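# Load cartons into flow lane by date, earliest first

## Task

Put the cartons into the flow lane ordered by their dates, with the carton bearing the earliest date at the lane's front.

## Robot and tools

Robots: three identical i2rt Big YAM arms named arm1, arm2 and arm3. Each has six revolute joints, a two-finger gripper and a wrist camera (arm1_cam_wrist, arm2_cam_wrist, arm3_cam_wrist). Two fixed room cameras, cam_a and cam_b, watch the scene. All images are 896x504 pixels. Reach is roughly 1.0 m from the joint1 axis.

Frame: one shared scene frame, metres, origin on the floor, +z up. Feet (base_link, each facing along its own +x): arm1 at (-1.399, -0.834, 0.768), arm2 at (-0.549, -0.349, 0.753), arm3 at (0.555, 0.297, 0.850). The table surfaces under the arms are at z=0.720. Quaternions are written w, x, y, z. The hand point sits between the finger pads, about 1 cm short of the tips; the fingers extend along the hand's +z and open and close along its y axis. Printed hand positions can be off, more so far from the foot.

move: one action for the team. Optional keys arm1, arm2, arm3 (one object per arm) and cameras. An arm not named receives nothing new and may keep driving toward earlier targets. Inside an arm's object:
- joints: a dictionary of absolute targets by name. joint1_rad -2.879 to 2.879 (rotation about the foot, positive counter-clockwise seen from above, 0 points along the foot's +x); joint2_rad 0 to 3.141 (shoulder, 0 upper arm pointing back, positive lifts then swings forward); joint3_rad 0 to 3.019 (elbow, 0 folded, positive opens); joint4_rad -1.692 to 1.57 (hand pitch, positive tilts fingers up); joint5_rad -1.57 to 1.57 (hand yaw, positive to the arm's right); joint6_rad -2.094 to 2.094 (hand roll, positive clockwise seen from behind). Radians. gripper_m 0 to 0.093 is the fingertip gap in metres (absolute).
- target: seven numbers [x, y, z, qw, qx, qy, qz], an absolute hand pose in the scene frame, in metres, in the same form the hand line prints. The hand travels a straight line from its current hand_target toward it. When target is given, joints may hold only gripper_m.
- speed: top path speed in m/s, 0.002 to 0.5, default 0.25; allowed only alongside target. Rotation is capped at twice this value in rad/s.
All motions in one call start together; all hand paths in a call finish together, paced by the slowest. Paths take 0.5 to 10 s and are cut off after 10 s; an action never exceeds 15 s. Paths ignore obstacles and other arms. Expect the hand to lag, drift and land a centimetre or more off. Joint paths can swing wide because joints move at different rates. Unknown keys make the call invalid; out-of-range values get it refused, and a refusal (or a stop during a call) cancels the remaining move, wait and finished_scene calls in that reply.
cameras: list of camera names, or ["all"]; omitted or null means all, [] means none.

wait: seconds from 0 to 10, optional cameras. Commands nothing; returns state and images.
zoom_image: camera name and region [x0, y0, x1, y1] in pixels from the top-left, at most 504x504, on that camera's latest image (the camera must have been included in the last images).
read_manual: section "licences" (default); returns licence text only.
finished_scene: scene, the current scene's number. Ends the scene irreversibly; the cartons must already be correctly placed and stay so without help.

Reading results: per-robot state including joint_positions, Joint velocities (rad/s, gripper in m/s; "within noise" means effectively still), joint torques (drive output incl. gravity, positive toward larger angles; entries 3 and 4 wrap at ±28 N m), hand and hand_target poses. A "move" line lists each arm given motion with "done" or its worst status. joint_status/hand_status words: done; off_target (resting away from target, maybe still pushing); time_out (joint could not finish; it keeps a nearby target and pushes, listed in on_its_own; send it its reported position to relax it); not_followed (a safety check withheld the command; "joint command not followed" or "pose unreachable" appears). An arm shown "as last shown" was not commanded; its status lines read "not commanded" and omitted lines are unchanged. The pictures line gives image order. on_its_own's "held at" is the joint's current target.

Gripper: gripping a rigid object at full force reads up to ~0.005 m below its width (some grippers up to ~0.002 m above). Closed on nothing reads 0.000–0.003. In air the reading can exceed the real gap by up to ~0.003 m. Closing just below the first-contact reading grips lightly; about 0.005 m below gives full force (roughly 50–64 N per pad). Release by commanding a gap well above the reading.

Heat: pushing, holding loads or stretched arms heat motors. MOTOR HOT appears at 85 °C; at 100 °C an OVER-TEMPERATURE FAULT drops that arm and gripper for 30–60 s or more, keys reading limit_stop_at_motor_heat; resend targets afterwards.

Avoid: dropping cartons or releasing them while moving; slamming or hard pushes (the arm keeps pushing on contact); any forceful contact between arms, including one gripper closing on another arm's fingers (fingers, gripper housings and wrist cameras are not protected by the clearance check); knocking anything off the work area or onto the floor. Loose objects may occasionally be nudged by outside disturbances. The robots keep holding their last command between your replies and do not coordinate with each other.

Each tool is called as name([rows], argument=value, ...), one row to a line, values as JSON.

## Session

move()

Scene clock: 0.00 s.
Joint torques (N m): no reading
Heat: arm1: hottest joint1_rad 39 °C; arm2: hottest joint2_rad 40 °C; arm3: hottest joint1_rad 35 °C.
Joint velocities: within noise
arm1.joint_positions: joint1_rad=+0.194 joint2_rad=+0.304 joint3_rad=+1.546 joint4_rad=-1.590 joint5_rad=-0.074 joint6_rad=+0.225 gripper_m=+0.09396
arm1.joint_status: not commanded
arm1.hand: x=-1.3980 y=-0.8742 z=+1.3539 quat_wxyz=(-0.413, -0.697, -0.432, +0.395) (m; scene frame)
arm1.hand_target: x=-1.3971 y=-0.8712 z=+1.3606 quat_wxyz=(-0.419, -0.692, -0.430, +0.401) (m; scene frame)
arm1.hand_status: not commanded
arm2.joint_positions: joint1_rad=+0.324 joint2_rad=+0.267 joint3_rad=+1.656 joint4_rad=-1.577 joint5_rad=-0.025 joint6_rad=+0.557 gripper_m=+0.09396
arm2.joint_status: not commanded
arm2.hand: x=-0.5408 y=-0.3488 z=+1.3788 quat_wxyz=(+0.121, +0.719, -0.287, -0.622) (m; scene frame)
arm2.hand_target: x=-0.5353 y=-0.3500 z=+1.3818 quat_wxyz=(+0.122, +0.714, -0.285, -0.628) (m; scene frame)
arm2.hand_status: not commanded
arm3.joint_positions: joint1_rad=+0.466 joint2_rad=+0.542 joint3_rad=+1.486 joint4_rad=-1.413 joint5_rad=-0.179 joint6_rad=-0.503 gripper_m=+0.09396
arm3.joint_status: not commanded
arm3.hand: x=+0.5364 y=+0.1220 z=+1.4334 quat_wxyz=(-0.274, -0.490, -0.695, +0.450) (m; scene frame)
arm3.hand_target: x=+0.5374 y=+0.1259 z=+1.4420 quat_wxyz=(-0.277, -0.485, -0.691, +0.459) (m; scene frame)
arm3.hand_status: not commanded
pictures: arm1_cam_wrist, arm2_cam_wrist, arm3_cam_wrist, cam_a, cam_b

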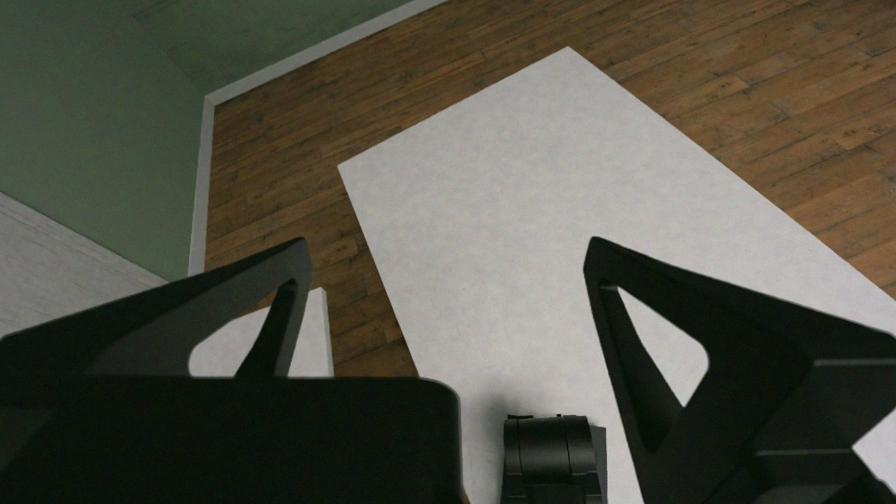

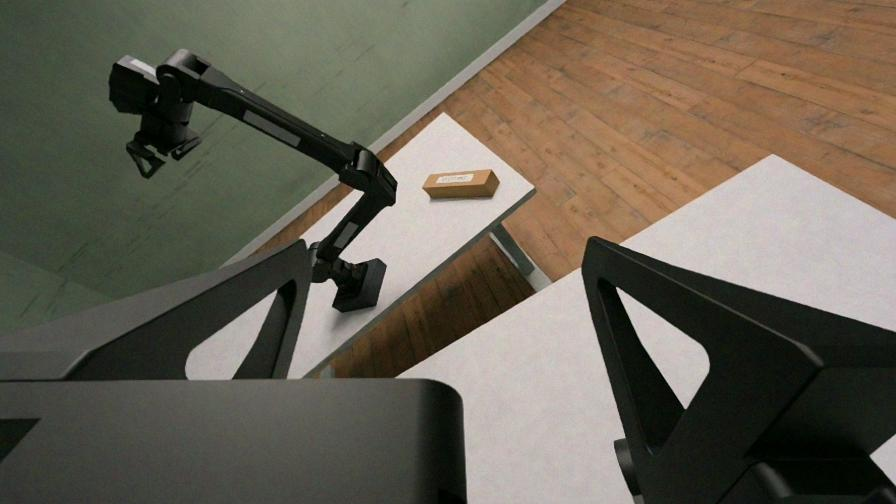

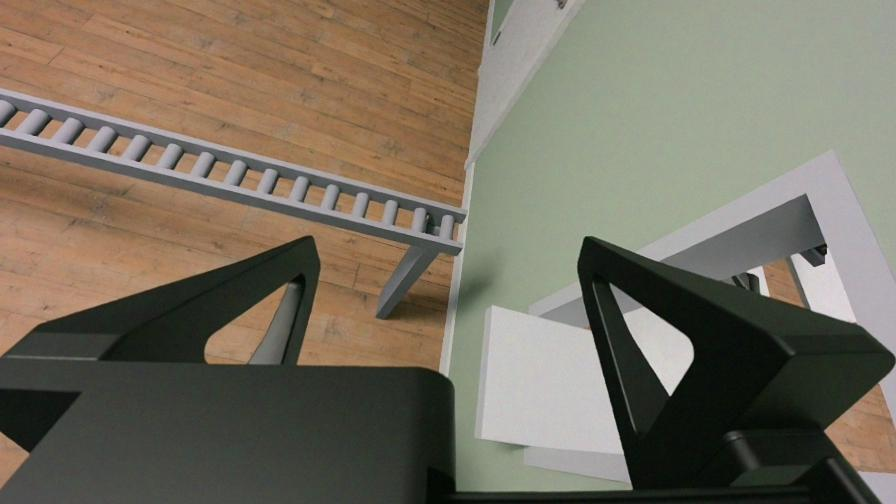

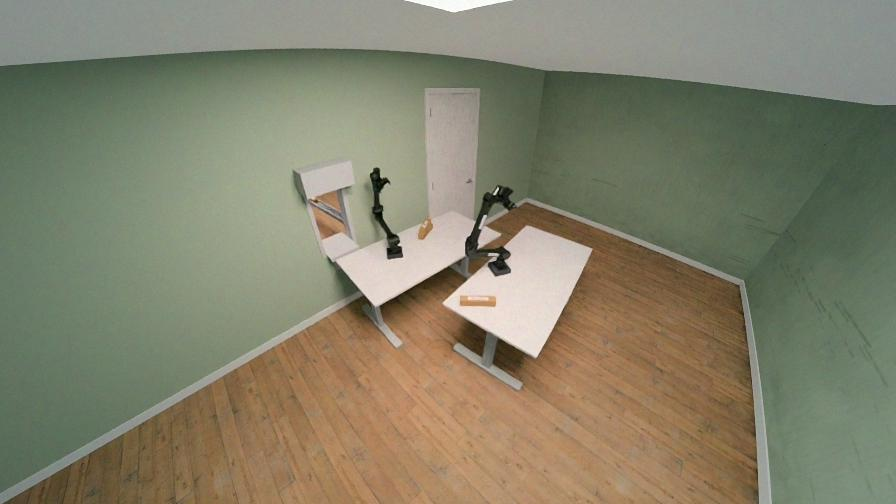

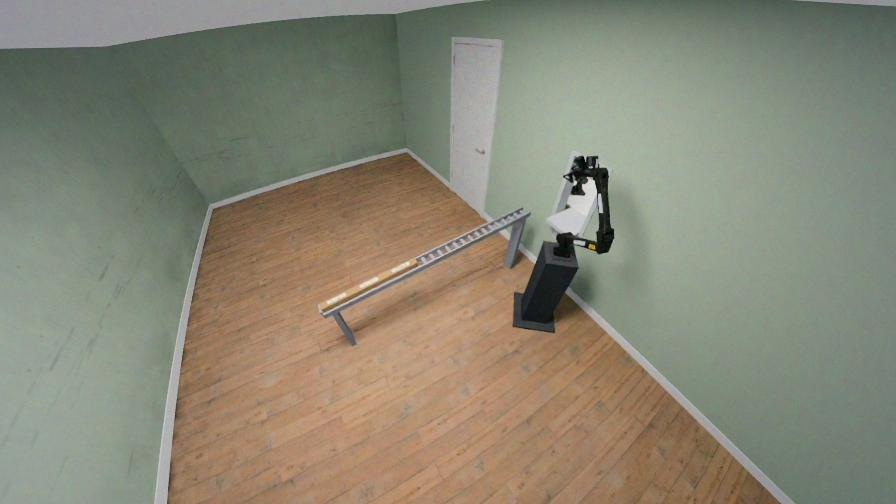

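zoom_image(camera="cam_a", region=[260, 140, 620, 400])

zoom_image(camera="cam_b", region=[300, 140, 640, 360])

zoom_image(camera="arm2_cam_wrist", region=[400, 130, 560, 230])

Scaled by 1.400 from the camera's 896x504 image, which has a finer 1280x720 frame.

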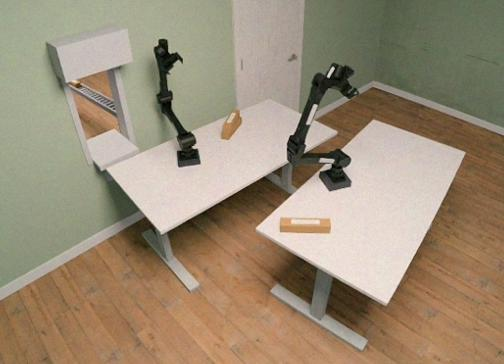

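Scaled by 1.482 from the camera's 896x504 image, which has a finer 1280x720 frame.

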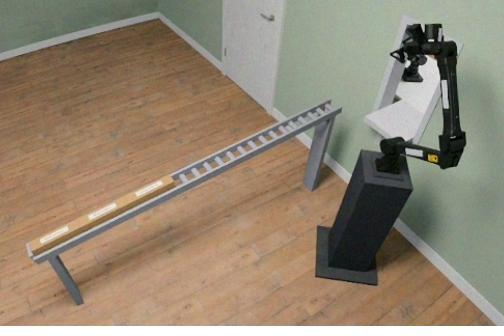

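Scaled by 3.150 from the camera's 896x504 image, which has a finer 1280x720 frame.

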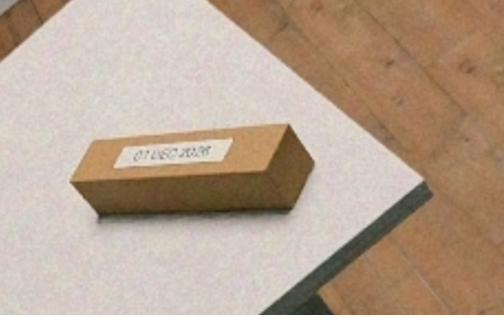

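zoom_image(camera="cam_a", region=[280, 150, 380, 280])

zoom_image(camera="cam_b", region=[500, 140, 640, 280])

zoom_image(camera="cam_b", region=[310, 240, 430, 350])

zoom_image(camera="cam_a", region=[400, 200, 520, 320])

zoom_image(camera="arm3_cam_wrist", region=[420, 120, 896, 504])

Scaled by 3.877 from the camera's 896x504 image, which has a finer 1280x720 frame.

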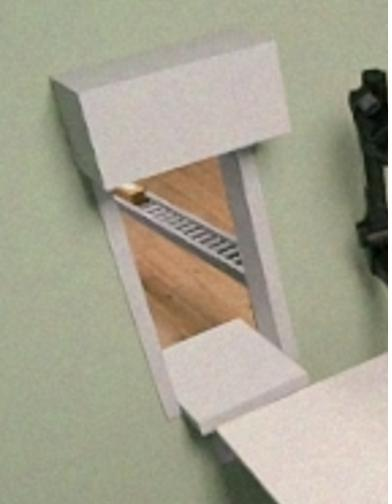

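Scaled by 3.600 from the camera's 896x504 image, which has a finer 1280x720 frame.

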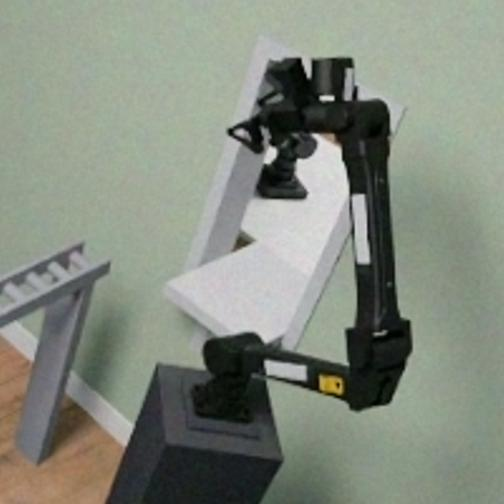

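Scaled by 4.200 from the camera's 896x504 image, which has a finer 1280x720 frame.

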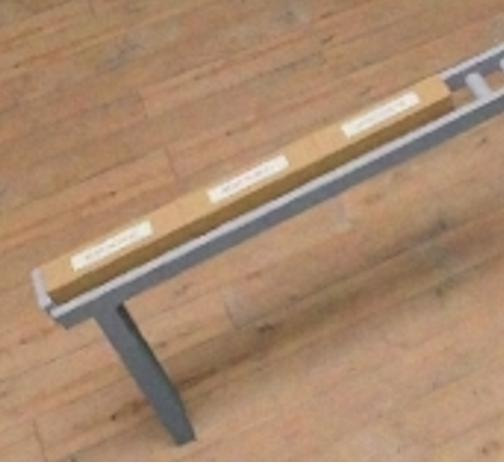

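Scaled by 4.200 from the camera's 896x504 image, which has a finer 1280x720 frame.

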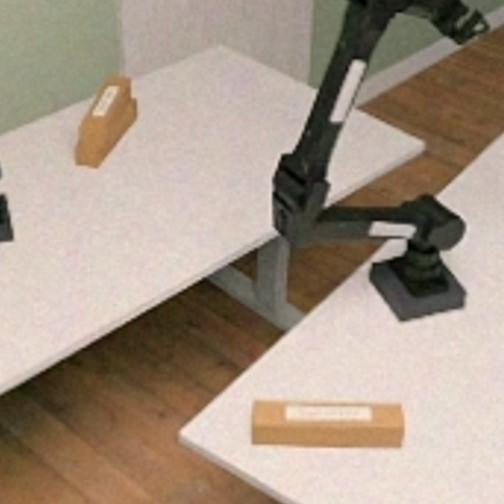

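Scaled by 1.059 from the camera's 896x504 image, which has a finer 1280x720 frame.

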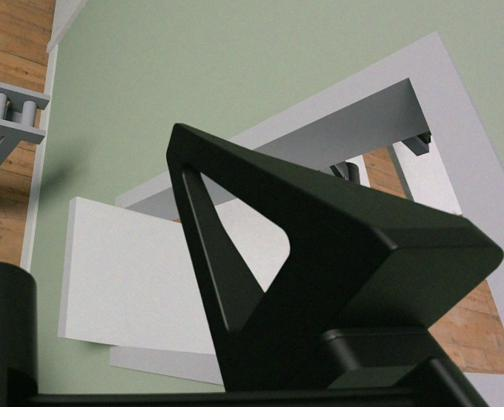

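zoom_image(camera="cam_b", region=[320, 255, 370, 310])

zoom_image(camera="cam_b", region=[355, 250, 425, 300])

zoom_image(camera="arm2_cam_wrist", region=[420, 160, 510, 210])

zoom_image(camera="cam_a", region=[410, 210, 440, 245])

Scaled by 9.164 from the camera's 896x504 image, which has a finer 1280x720 frame.

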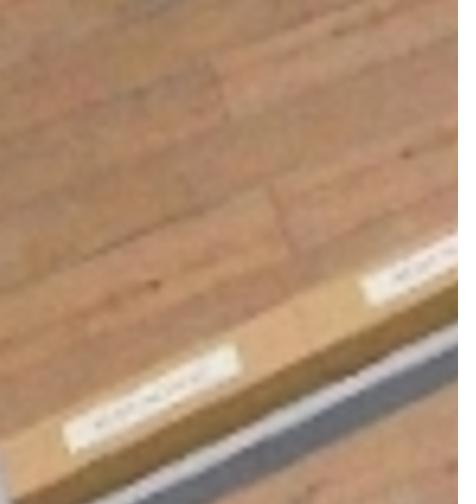

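Scaled by 7.200 from the camera's 896x504 image, which has a finer 1280x720 frame.

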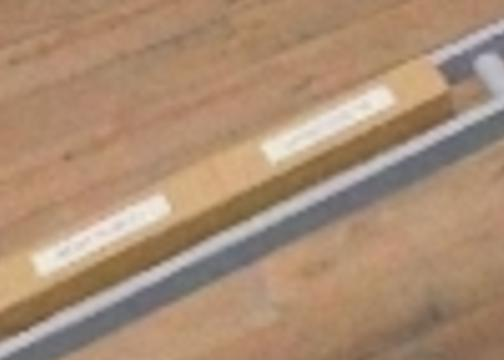

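Scaled by 5.600 from the camera's 896x504 image, which has a finer 1280x720 frame.

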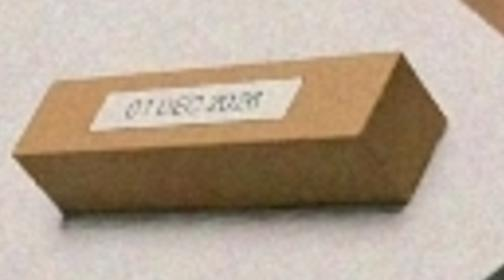

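Scaled by 14.400 from the camera's 896x504 image, which has a finer 1280x720 frame.

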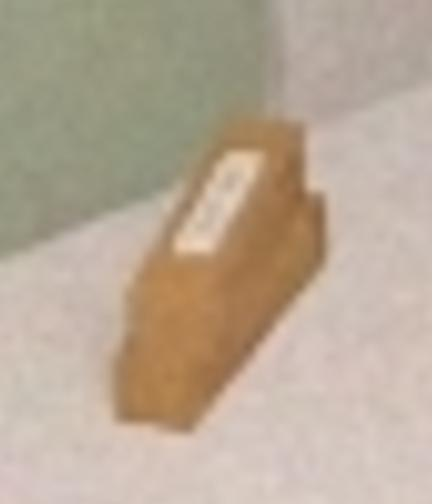

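move(arm1={"joints": {"joint1_rad": -2.37, "joint2_rad": 1.267, "joint3_rad": 1.213, "joint4_rad": -0.9145, "joint5_rad": 0, "joint6_rad": 0}}, arm2={"joints": {"joint1_rad": 2.204, "joint2_rad": 1.072, "joint3_rad": 1.162, "joint4_rad": -1.059, "joint5_rad": 0, "joint6_rad": 0}}, arm3={"joints": {"joint1_rad": 0.644, "joint2_rad": 1.648, "joint3_rad": 1.186, "joint4_rad": -0.507, "joint5_rad": 0, "joint6_rad": 0}})

Scene clock: 140.00 s.
Joint torques (N m): arm1=[-0.03 -12.34 11 1.25 0 -0.04] | arm2=[0.56 -6.3 11.73 1.8 0.02 -0.11] | arm3=[1.2 -18.43 11.29 1.74 0.14 0.12]
Heat: arm1: hottest joint1_rad 39 °C; arm2: hottest joint2_rad 41 °C; arm3: hottest joint3_rad 37 °C.
move: arm1 done; arm2 done; arm3 done
Joint velocities: within noise
arm1.joint_positions: joint1_rad=-2.359 joint2_rad=+1.280 joint3_rad=+1.198 joint4_rad=-0.921 joint5_rad=+0.001 joint6_rad=+0.007 gripper_m=+0.09400
arm1.joint_status: all done
arm1.hand: x=-1.5444 y=-0.3662 z=+1.0436 quat_wxyz=(+0.168, -0.771, +0.571, +0.226) (m; scene frame)
arm1.hand_target: x=-1.5402 y=-0.3620 z=+1.0589 quat_wxyz=(+0.180, -0.766, +0.570, +0.239) (m; scene frame)
arm1.hand_status: not commanded
arm2.joint_positions: joint1_rad=+2.196 joint2_rad=+1.077 joint3_rad=+1.154 joint4_rad=-1.068 joint5_rad=-0.001 joint6_rad=+0.010 gripper_m=+0.09398
arm2.joint_status: all done
arm2.hand: x=-0.5163 y=-0.7617 z=+1.0780 quat_wxyz=(+0.219, +0.651, +0.701, -0.193) (m; scene frame)
arm2.hand_target: x=-0.5128 y=-0.7633 z=+1.0854 quat_wxyz=(+0.226, +0.643, +0.704, -0.201) (m; scene frame)
arm2.hand_status: not commanded
arm3.joint_positions: joint1_rad=+0.632 joint2_rad=+1.635 joint3_rad=+1.183 joint4_rad=-0.520 joint5_rad=-0.003 joint6_rad=-0.008 gripper_m=+0.09396
arm3.joint_status: all done
arm3.hand: x=+0.4936 y=-0.2955 z=+0.9839 quat_wxyz=(-0.198, -0.707, -0.643, +0.218) (m; scene frame)
arm3.hand_target: x=+0.4996 y=-0.2999 z=+0.9795 quat_wxyz=(-0.200, -0.705, -0.644, +0.218) (m; scene frame)
arm3.hand_status: not commanded
pictures: arm1_cam_wrist, arm2_cam_wrist, arm3_cam_wrist, cam_a, cam_b
camera_calibration:
arm1_cam_wrist: T_world_to_cam=[[0.951736, 0.30643, -0.017317, 1.60339], [0.306503, -0.945997, 0.105569, 0.014488], [0.0159677, -0.105782, -0.994261, 1.1471], [0, 0, 0, 1]] pos_world=[-1.54876, -0.356279, 1.16675]
arm2_cam_wrist: T_world_to_cam=[[-0.99722, -0.0745076, -0.00110737, -0.572362], [-0.0745146, 0.99718, 0.0089655, 0.719379], [0.000436252, 0.00902309, -0.999959, 1.20796], [0, 0, 0, 1]] pos_world=[-0.517694, -0.770895, 1.20083]
arm3_cam_wrist: T_world_to_cam=[[-0.994398, 0.105136, -0.0109337, 0.533515], [0.104626, 0.993715, 0.0397883, 0.204635], [0.0150481, 0.0384214, -0.999148, 1.11], [0, 0, 0, 1]] pos_world=[0.492413, -0.302088, 1.10675]

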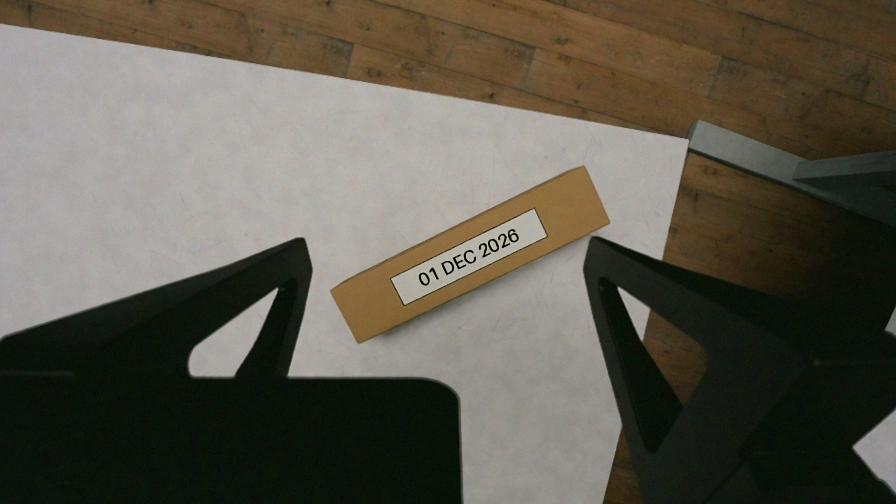

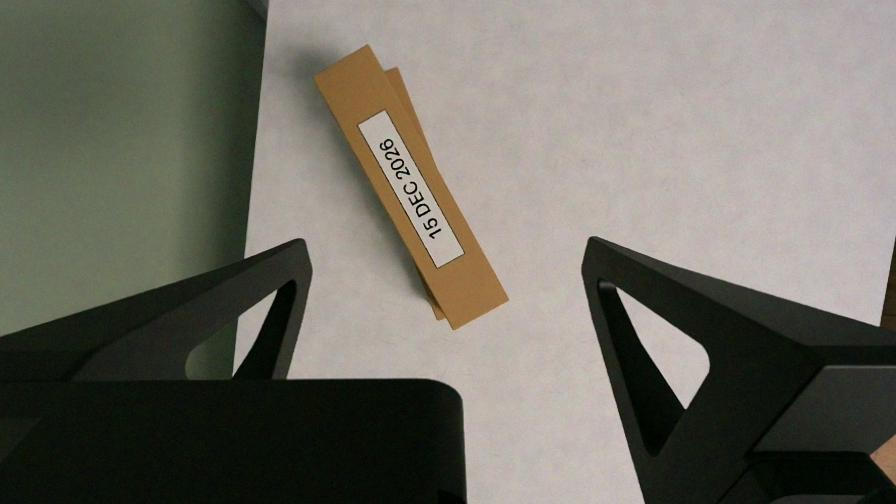

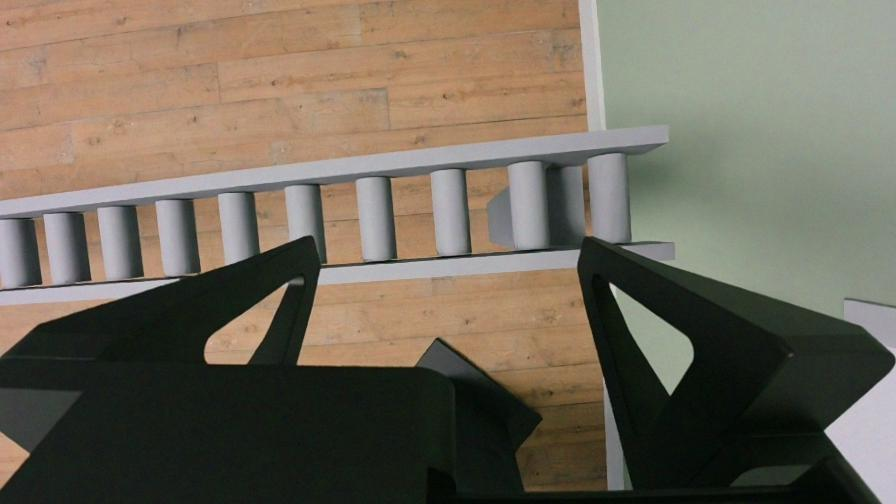

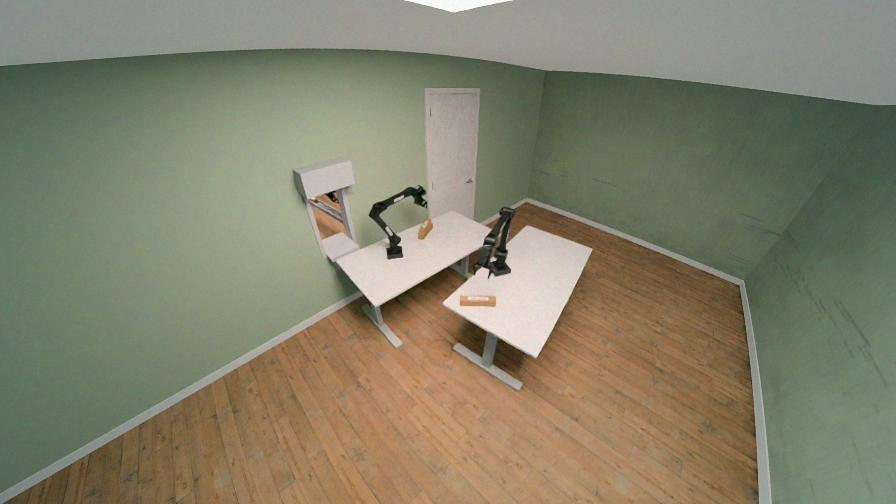

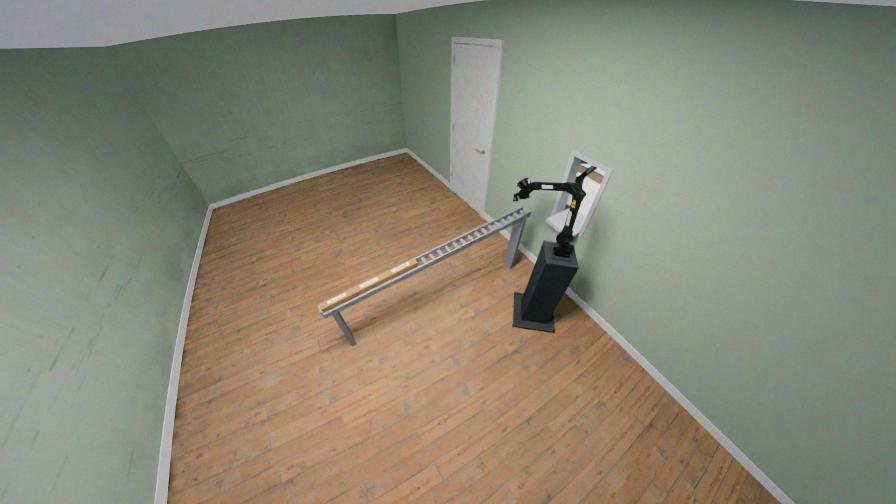

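move(arm2={"joints": {"joint1_rad": -2.01, "joint2_rad": 0.334, "joint3_rad": 0.524, "joint4_rad": -0.2, "joint5_rad": 0, "joint6_rad": 0}}, arm3={"joints": {"joint1_rad": -0.335, "joint2_rad": 0.334, "joint3_rad": 0.524, "joint4_rad": -0.3, "joint5_rad": 0, "joint6_rad": 0}}, cameras=["arm2_cam_wrist", "arm3_cam_wrist", "cam_a", "cam_b"])

Scene clock: 163.37 s.
Joint torques (N m): arm1=[-0.09 -12.34 11.02 1.26 0 -0.04] | arm2=[-0.73 2.14 10.47 2.76 -0.02 -0.11] | arm3=[-0.79 0.15 12.33 2.32 0 0.12]
Heat: arm1: hottest joint1_rad 39 °C; arm2: hottest joint2_rad 41 °C; arm3: hottest joint3_rad 38 °C.
move: arm2 done; arm3 done
Joint velocities: within noise
arm1: as last shown
arm2.joint_positions: joint1_rad=-2.001 joint2_rad=+0.342 joint3_rad=+0.538 joint4_rad=-0.215 joint5_rad=+0.000 joint6_rad=+0.009 gripper_m=+0.09403
arm2.joint_status: all done
arm2.hand: x=-0.2976 y=-0.1704 z=+1.1442 quat_wxyz=(-0.670, +0.213, -0.681, -0.206) (m; scene frame)
arm2.hand_target: x=-0.2969 y=-0.1734 z=+1.1417 quat_wxyz=(-0.675, +0.212, -0.678, -0.200) (m; scene frame)
arm2.hand_status: not commanded
arm3.joint_positions: joint1_rad=-0.324 joint2_rad=+0.340 joint3_rad=+0.528 joint4_rad=-0.313 joint5_rad=+0.001 joint6_rad=-0.006 gripper_m=+0.09398
arm3.joint_status: all done
arm3.hand: x=+0.2862 y=+0.1477 z=+1.2113 quat_wxyz=(-0.165, -0.725, -0.192, +0.640) (m; scene frame)
arm3.hand_target: x=+0.2853 y=+0.1509 z=+1.2135 quat_wxyz=(-0.165, -0.722, -0.184, +0.646) (m; scene frame)
arm3.hand_status: not commanded
pictures: arm2_cam_wrist, arm3_cam_wrist, cam_a, cam_b
camera_calibration:
arm2_cam_wrist: T_world_to_cam=[[0.554956, -0.831815, 0.0104362, 0.00954881], [-0.478272, -0.3293, -0.814136, 0.741115], [0.680647, 0.446818, -0.580581, 1.06587], [0, 0, 0, 1]] pos_world=[-0.376328, -0.22426, 1.22209]
arm3_cam_wrist: T_world_to_cam=[[-0.490309, 0.871486, -0.010469, 0.0252409], [0.60685, 0.33275, -0.721811, 0.653372], [-0.625564, -0.360263, -0.692011, 1.19344], [0, 0, 0, 1]] pos_world=[0.362454, 0.190547, 1.29775]

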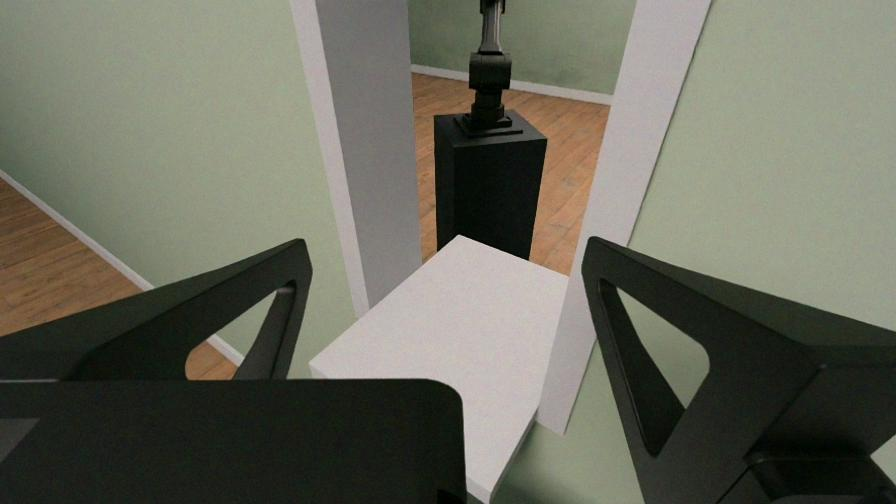

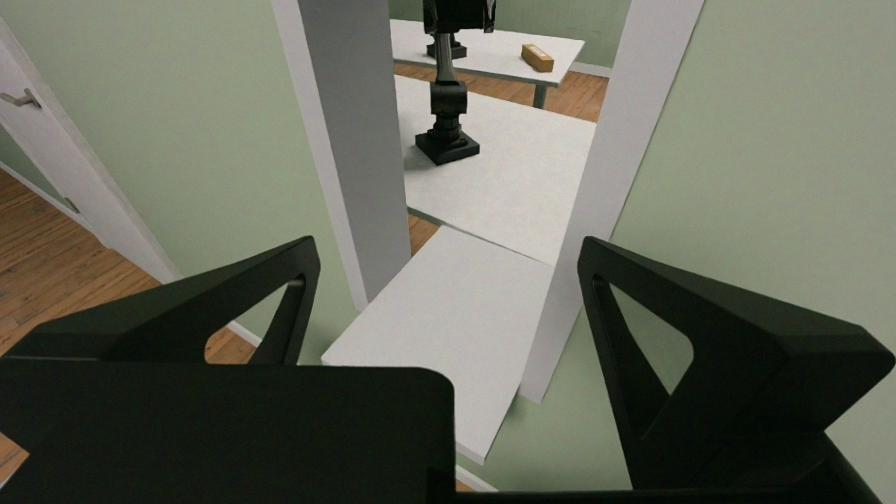

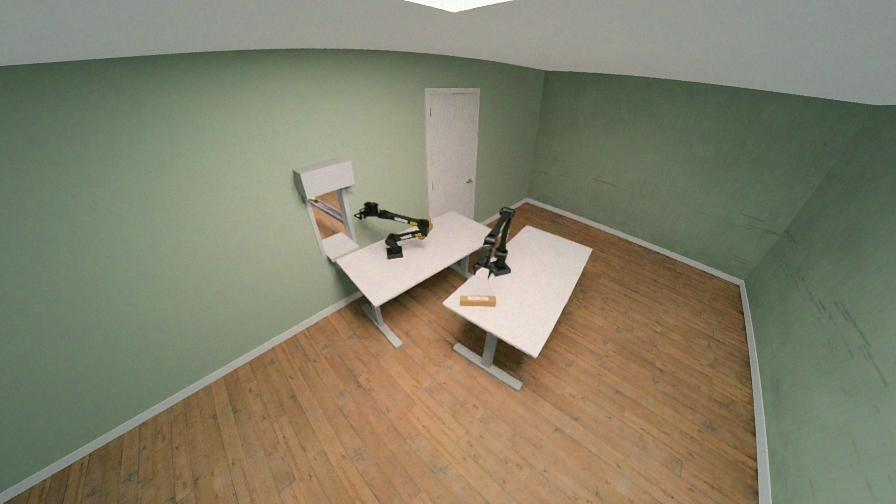

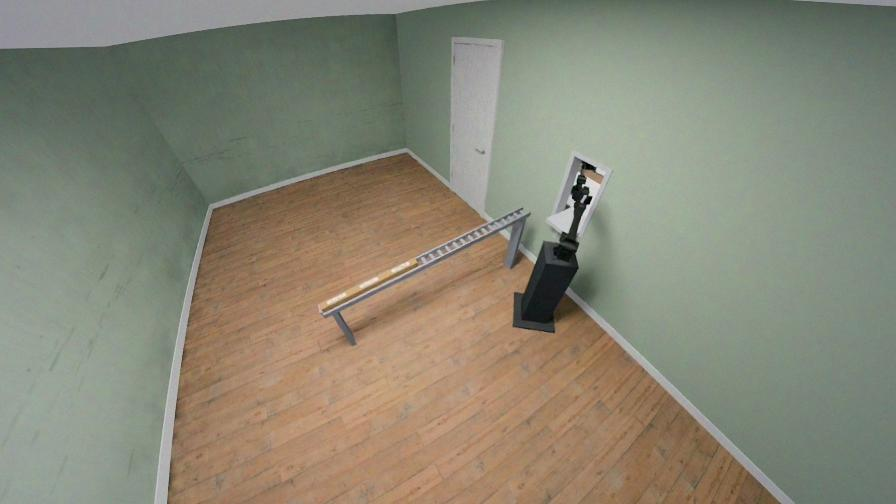

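move(arm1={"joints": {"joint1_rad": -2.389, "joint2_rad": 1.58, "joint3_rad": 1.231, "joint4_rad": -1.2217, "joint5_rad": 0, "joint6_rad": 1.08}}, cameras=["arm1_cam_wrist"])

Scene clock: 236.30 s.
Joint torques (N m): arm1=[-0.44 -15.21 10.62 -0.29 0.12 0.17] | arm2=[-0.73 2.14 10.48 2.76 -0.02 -0.11] | arm3=[-0.73 0.15 12.33 2.25 0 0.11]
Heat: arm1: hottest joint3_rad 41 °C; arm2: hottest joint3_rad 42 °C; arm3: hottest joint3_rad 41 °C.
move: arm1 done
Joint velocities: within noise
arm1.joint_positions: joint1_rad=-2.373 joint2_rad=+1.591 joint3_rad=+1.198 joint4_rad=-1.212 joint5_rad=+0.001 joint6_rad=+1.070 gripper_m=+0.09400
arm1.joint_status: all done
arm1.hand: x=-1.5232 y=-0.4109 z=+0.8852 quat_wxyz=(+0.001, -0.384, +0.923, -0.015) (m; scene frame)
arm1.hand_target: x=-1.5195 y=-0.3989 z=+0.9017 quat_wxyz=(+0.002, -0.372, +0.928, +0.002) (m; scene frame)
arm1.hand_status: not commanded
arm2, arm3: as last shown
arm2.hand_target: x=-0.2969 y=-0.1733 z=+1.1417 quat_wxyz=(-0.675, +0.212, -0.678, -0.200) (m; scene frame)
pictures: arm1_cam_wrist
camera_calibration:
arm1_cam_wrist: T_world_to_cam=[[0.71132, -0.702856, 0.00413118, 0.794364], [-0.544861, -0.54769, 0.63495, -1.61928], [-0.444016, -0.453904, -0.772542, -0.0554311], [0, 0, 0, 1]] pos_world=[-1.47194, -0.353701, 0.982057]

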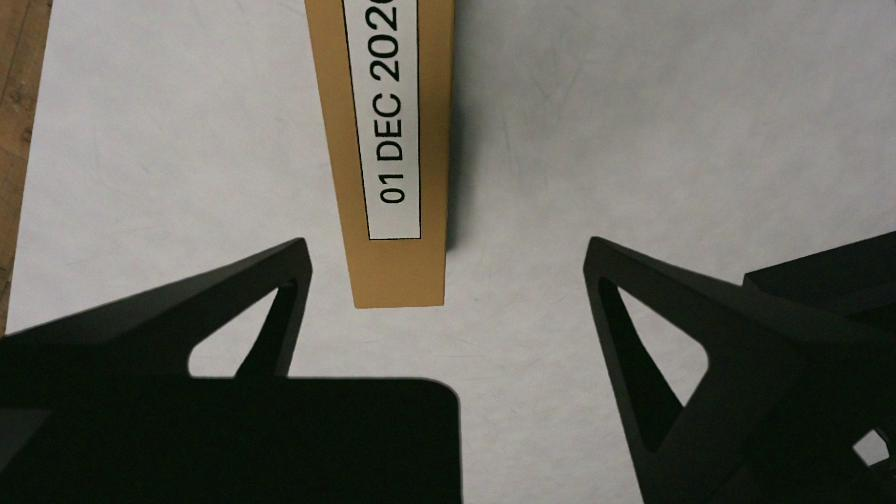

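zoom_image(camera="arm1_cam_wrist", region=[290, 0, 510, 330])

Scaled by 1.527 from the camera's 896x504 image, which has a finer 1280x720 frame.

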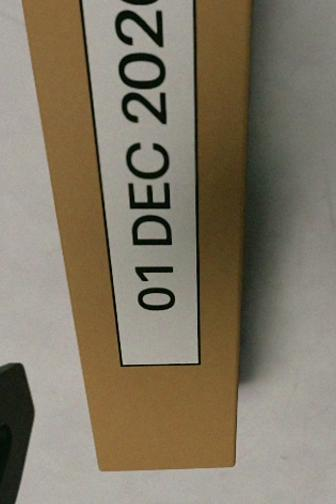

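move(cameras=["arm1_cam_wrist", "cam_a"])

zoom_image(camera="cam_a", region=[440, 260, 540, 320])

Scene clock: 271.23 s.
Joint torques (N m): arm1=[-0.44 -15.27 10.62 -0.28 0.12 0.13] | arm2=[-0.67 2.2 10.47 2.76 -0.02 -0.11] | arm3=[-0.73 0.15 12.3 2.35 0.01 0.13]
Heat: arm1: hottest joint3_rad 42 °C; arm2: hottest joint3_rad 43 °C; arm3: hottest joint3_rad 41 °C.
Joint velocities: within noise
arm1.joint_positions: joint1_rad=-2.373 joint2_rad=+1.591 joint3_rad=+1.198 joint4_rad=-1.212 joint5_rad=+0.001 joint6_rad=+1.071 gripper_m=+0.09400
arm1.joint_status: all done
arm1.hand: x=-1.5232 y=-0.4109 z=+0.8852 quat_wxyz=(+0.001, -0.383, +0.924, -0.015) (m; scene frame)
arm1.hand_target: x=-1.5195 y=-0.3989 z=+0.9017 quat_wxyz=(+0.002, -0.372, +0.928, +0.002) (m; scene frame)
arm1.hand_status: not commanded
arm2.joint_positions: joint1_rad=-2.001 joint2_rad=+0.342 joint3_rad=+0.538 joint4_rad=-0.215 joint5_rad=+0.000 joint6_rad=+0.009 gripper_m=+0.09403
arm2.joint_status: not commanded
arm2.hand: x=-0.2976 y=-0.1704 z=+1.1442 quat_wxyz=(-0.670, +0.213, -0.681, -0.206) (m; scene frame)
arm2.hand_target: x=-0.2969 y=-0.1733 z=+1.1417 quat_wxyz=(-0.675, +0.212, -0.678, -0.200) (m; scene frame)
arm2.hand_status: not commanded
arm3.joint_positions: joint1_rad=-0.324 joint2_rad=+0.340 joint3_rad=+0.528 joint4_rad=-0.313 joint5_rad=+0.001 joint6_rad=-0.006 gripper_m=+0.09398
arm3.joint_status: not commanded
arm3.hand: x=+0.2862 y=+0.1477 z=+1.2113 quat_wxyz=(-0.165, -0.725, -0.192, +0.640) (m; scene frame)
arm3.hand_target: x=+0.2853 y=+0.1509 z=+1.2135 quat_wxyz=(-0.165, -0.722, -0.184, +0.646) (m; scene frame)
arm3.hand_status: not commanded
pictures: arm1_cam_wrist, cam_a
camera_calibration:
arm1_cam_wrist: T_world_to_cam=[[0.710823, -0.703358, 0.00412354, 0.793391], [-0.545251, -0.547315, 0.634939, -1.61965], [-0.444333, -0.453578, -0.772551, -0.0557279], [0, 0, 0, 1]] pos_world=[-1.47184, -0.3537, 0.982057]

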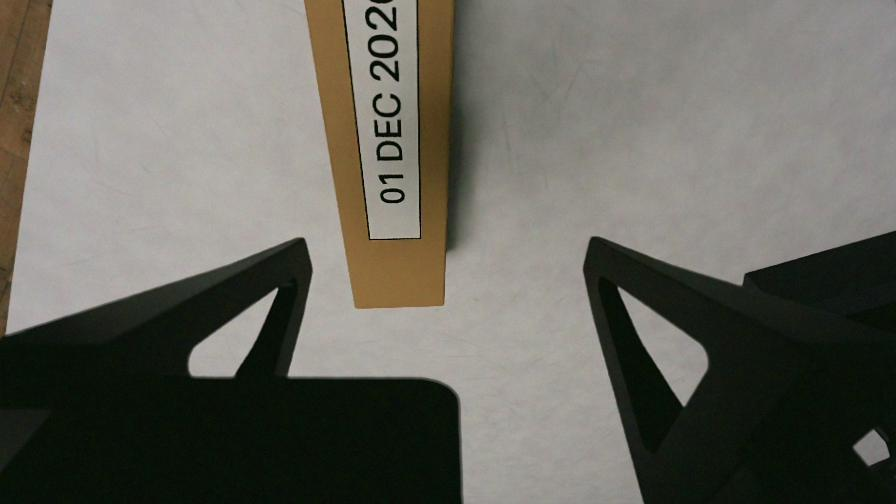

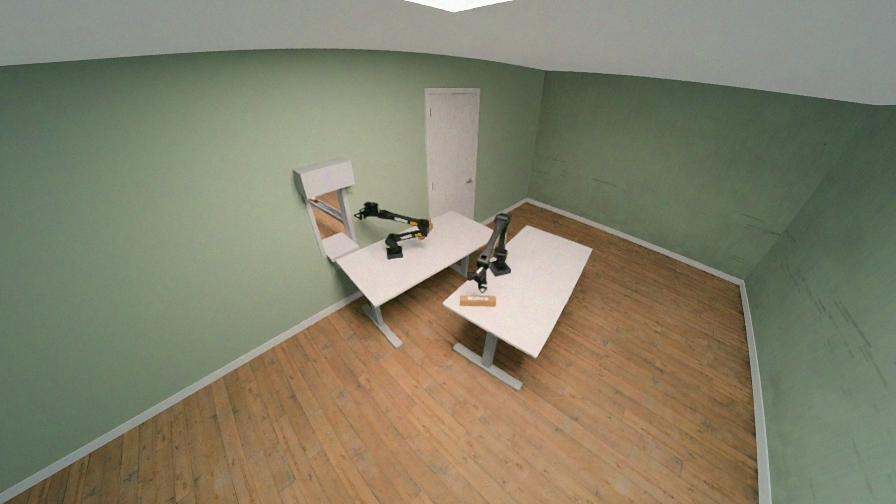

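Scaled by 5.040 from the camera's 896x504 image, which has a finer 1280x720 frame.

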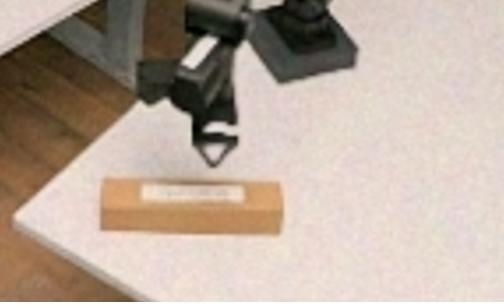

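move(arm1={"target": [-1.5155, -0.355, 0.89, 0, -0.3714, 0.9285, 0]}, cameras=["arm1_cam_wrist", "cam_a"])

zoom_image(camera="cam_a", region=[440, 260, 540, 320])

Scene clock: 305.73 s.
Joint torques (N m): arm1=[-0.26 -15.33 11.79 -0.27 0.08 -0.05] | arm2=[-0.73 2.14 10.47 2.74 -0.02 -0.11] | arm3=[-0.62 0.15 12.31 2.28 0.01 0.11]
Heat: arm1: hottest joint3_rad 42 °C; arm2: hottest joint3_rad 44 °C; arm3: hottest joint3_rad 42 °C.
move: arm1 off_target
Joint velocities: within noise
arm1.joint_positions: joint1_rad=-2.409 joint2_rad=+1.686 joint3_rad=+1.291 joint4_rad=-1.213 joint5_rad=-0.001 joint6_rad=+1.057 gripper_m=+0.09400
arm1.joint_status: not commanded
arm1.hand: x=-1.5169 y=-0.3731 z=+0.8760 quat_wxyz=(-0.001, -0.373, +0.928, -0.016) (m; scene frame)
arm1.hand_target: x=-1.5153 y=-0.3557 z=+0.8901 quat_wxyz=(+0.000, -0.371, +0.929, +0.000) (m; scene frame)
arm1.hand_status: off_target (0.023 m and 1.9 deg from the pose sent, 0.057 m and 2.3 deg at the start)
arm2, arm3: as last shown
pictures: arm1_cam_wrist, cam_a
camera_calibration:
arm1_cam_wrist: T_world_to_cam=[[0.695019, -0.718978, 0.00435526, 0.785542], [-0.555859, -0.533473, 0.637517, -1.60292], [-0.456038, -0.445507, -0.770424, -0.0595864], [0, 0, 0, 1]] pos_world=[-1.46414, -0.316872, 0.972559]

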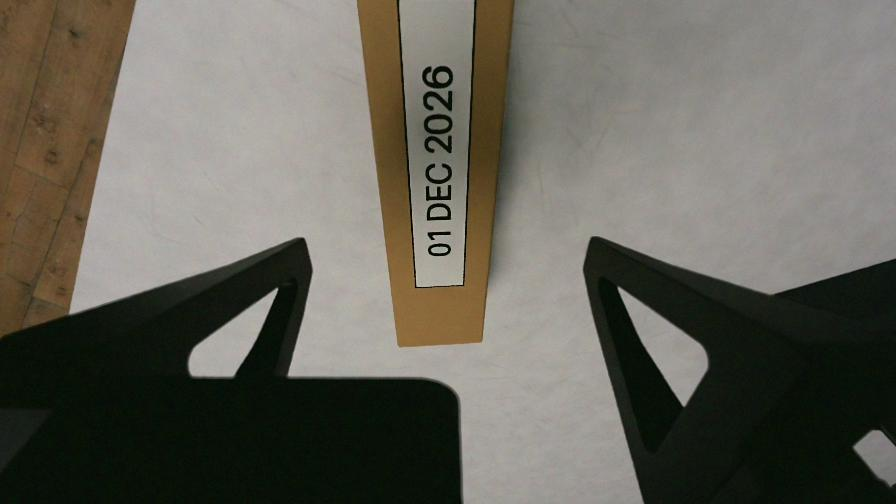

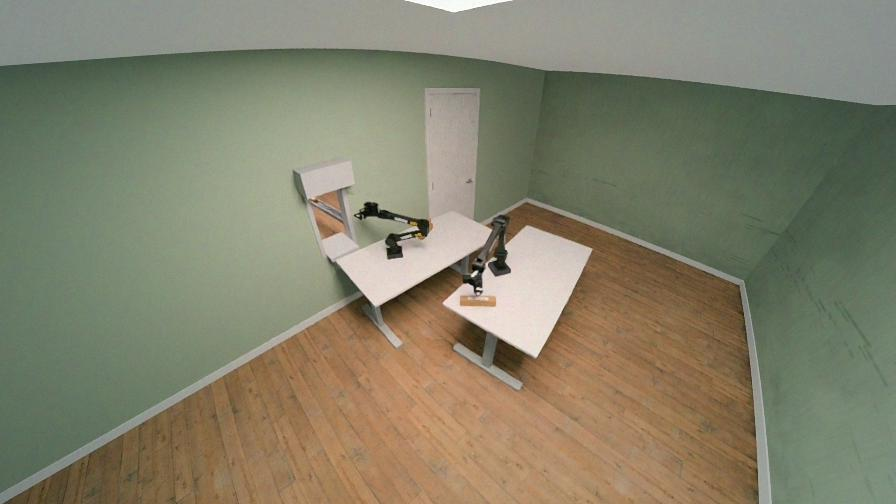

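Scaled by 5.040 from the camera's 896x504 image, which has a finer 1280x720 frame.

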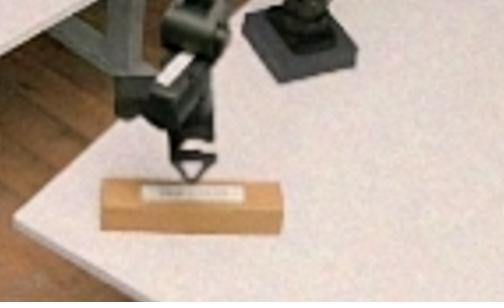

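move(arm1={"target": [-1.5188, -0.348, 0.855, 0, -0.3714, 0.9285, 0]}, cameras=["arm1_cam_wrist", "cam_a"])

zoom_image(camera="cam_a", region=[440, 260, 540, 320])

Scene clock: 316.00 s.
Joint torques (N m): arm1=[0.09 -16.09 9.55 0.46 0.08 -0.02] | arm2=[-0.73 2.2 10.47 2.76 -0.02 -0.11] | arm3=[-0.79 0.21 12.38 2.33 0.01 0.12]
Heat: arm1: hottest joint3_rad 43 °C; arm2: hottest joint3_rad 44 °C; arm3: hottest joint3_rad 42 °C.
move: arm1 off_target
Joint velocities: within noise
arm1.joint_positions: joint1_rad=-2.409 joint2_rad=+1.743 joint3_rad=+1.291 joint4_rad=-1.153 joint5_rad=-0.002 joint6_rad=+1.057 gripper_m=+0.09400
arm1.joint_status: not commanded
arm1.hand: x=-1.5200 y=-0.3608 z=+0.8494 quat_wxyz=(-0.001, -0.373, +0.928, -0.015) (m; scene frame)
arm1.hand_target: x=-1.5187 y=-0.3482 z=+0.8551 quat_wxyz=(+0.000, -0.371, +0.928, +0.000) (m; scene frame)
arm1.hand_status: off_target (0.014 m and 1.7 deg from the pose sent, 0.033 m and 1.9 deg at the start)
arm2, arm3: as last shown
pictures: arm1_cam_wrist, cam_a
camera_calibration:
arm1_cam_wrist: T_world_to_cam=[[0.695291, -0.718726, 0.00186567, 0.799201], [-0.554977, -0.535228, 0.636813, -1.5798], [-0.456696, -0.443806, -0.771016, -0.0759875], [0, 0, 0, 1]] pos_world=[-1.46713, -0.304873, 0.945961]

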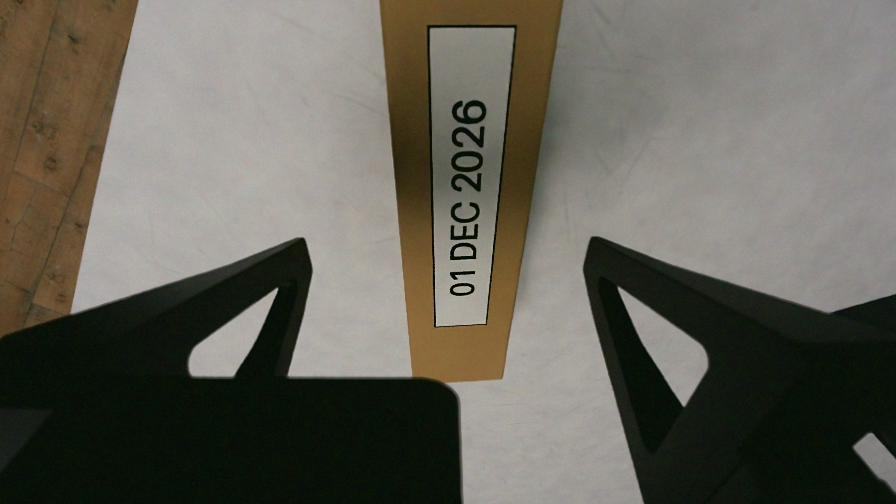

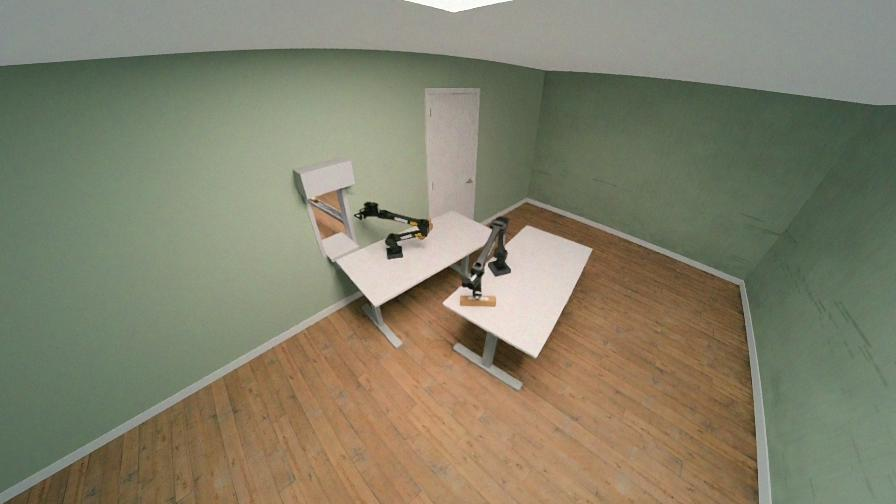

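Scaled by 5.040 from the camera's 896x504 image, which has a finer 1280x720 frame.

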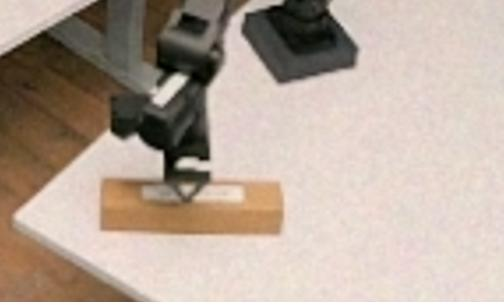

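move(arm1={"target": [-1.5284, -0.365, 0.85, 0, -0.3714, 0.9285, 0]}, cameras=["arm1_cam_wrist"])

Scene clock: 331.77 s.
Joint torques (N m): arm1=[2.26 -16.91 7.88 0.44 0.08 0.15] | arm2=[-0.67 2.14 10.47 2.76 -0.02 -0.11] | arm3=[-0.79 0.09 12.34 2.35 0.01 0.13]
Heat: arm1: hottest joint3_rad 43 °C; arm2: hottest joint3_rad 44 °C; arm3: hottest joint3_rad 42 °C.
move: arm1 off_target
Joint velocities: within noise
arm1.joint_positions: joint1_rad=-2.409 joint2_rad=+1.738 joint3_rad=+1.259 joint4_rad=-1.129 joint5_rad=-0.002 joint6_rad=+1.069 gripper_m=+0.09400
arm1.joint_status: not commanded
arm1.hand: x=-1.5184 y=-0.3675 z=+0.8411 quat_wxyz=(-0.001, -0.367, +0.930, -0.016) (m; scene frame)
arm1.hand_target: x=-1.5283 y=-0.3651 z=+0.8500 quat_wxyz=(+0.000, -0.371, +0.929, +0.000) (m; scene frame)
arm1.hand_status: off_target (0.014 m and 1.9 deg from the pose sent, 0.009 m and 1.7 deg at the start)
arm2, arm3: as last shown
pictures: arm1_cam_wrist
camera_calibration:
arm1_cam_wrist: T_world_to_cam=[[0.686437, -0.727182, 0.00328905, 0.775508], [-0.561579, -0.527228, 0.637699, -1.58503], [-0.461989, -0.439587, -0.770279, -0.0917299], [0, 0, 0, 1]] pos_world=[-1.46483, -0.312057, 0.93756]

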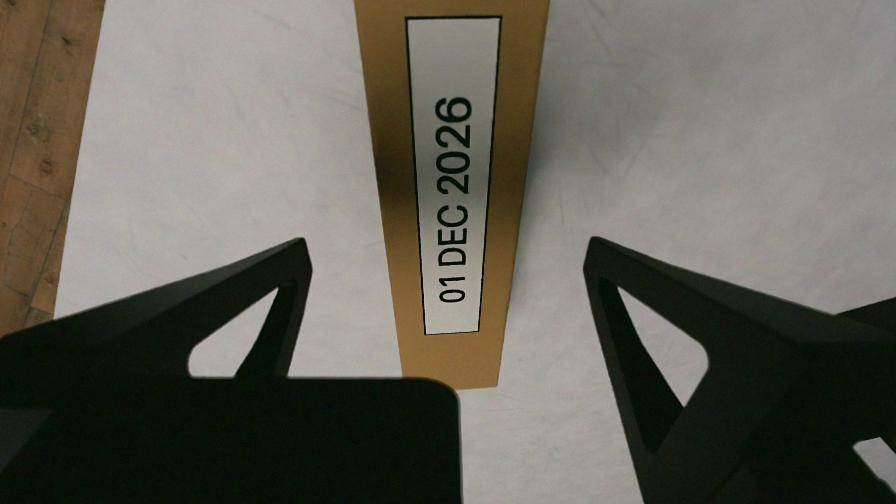

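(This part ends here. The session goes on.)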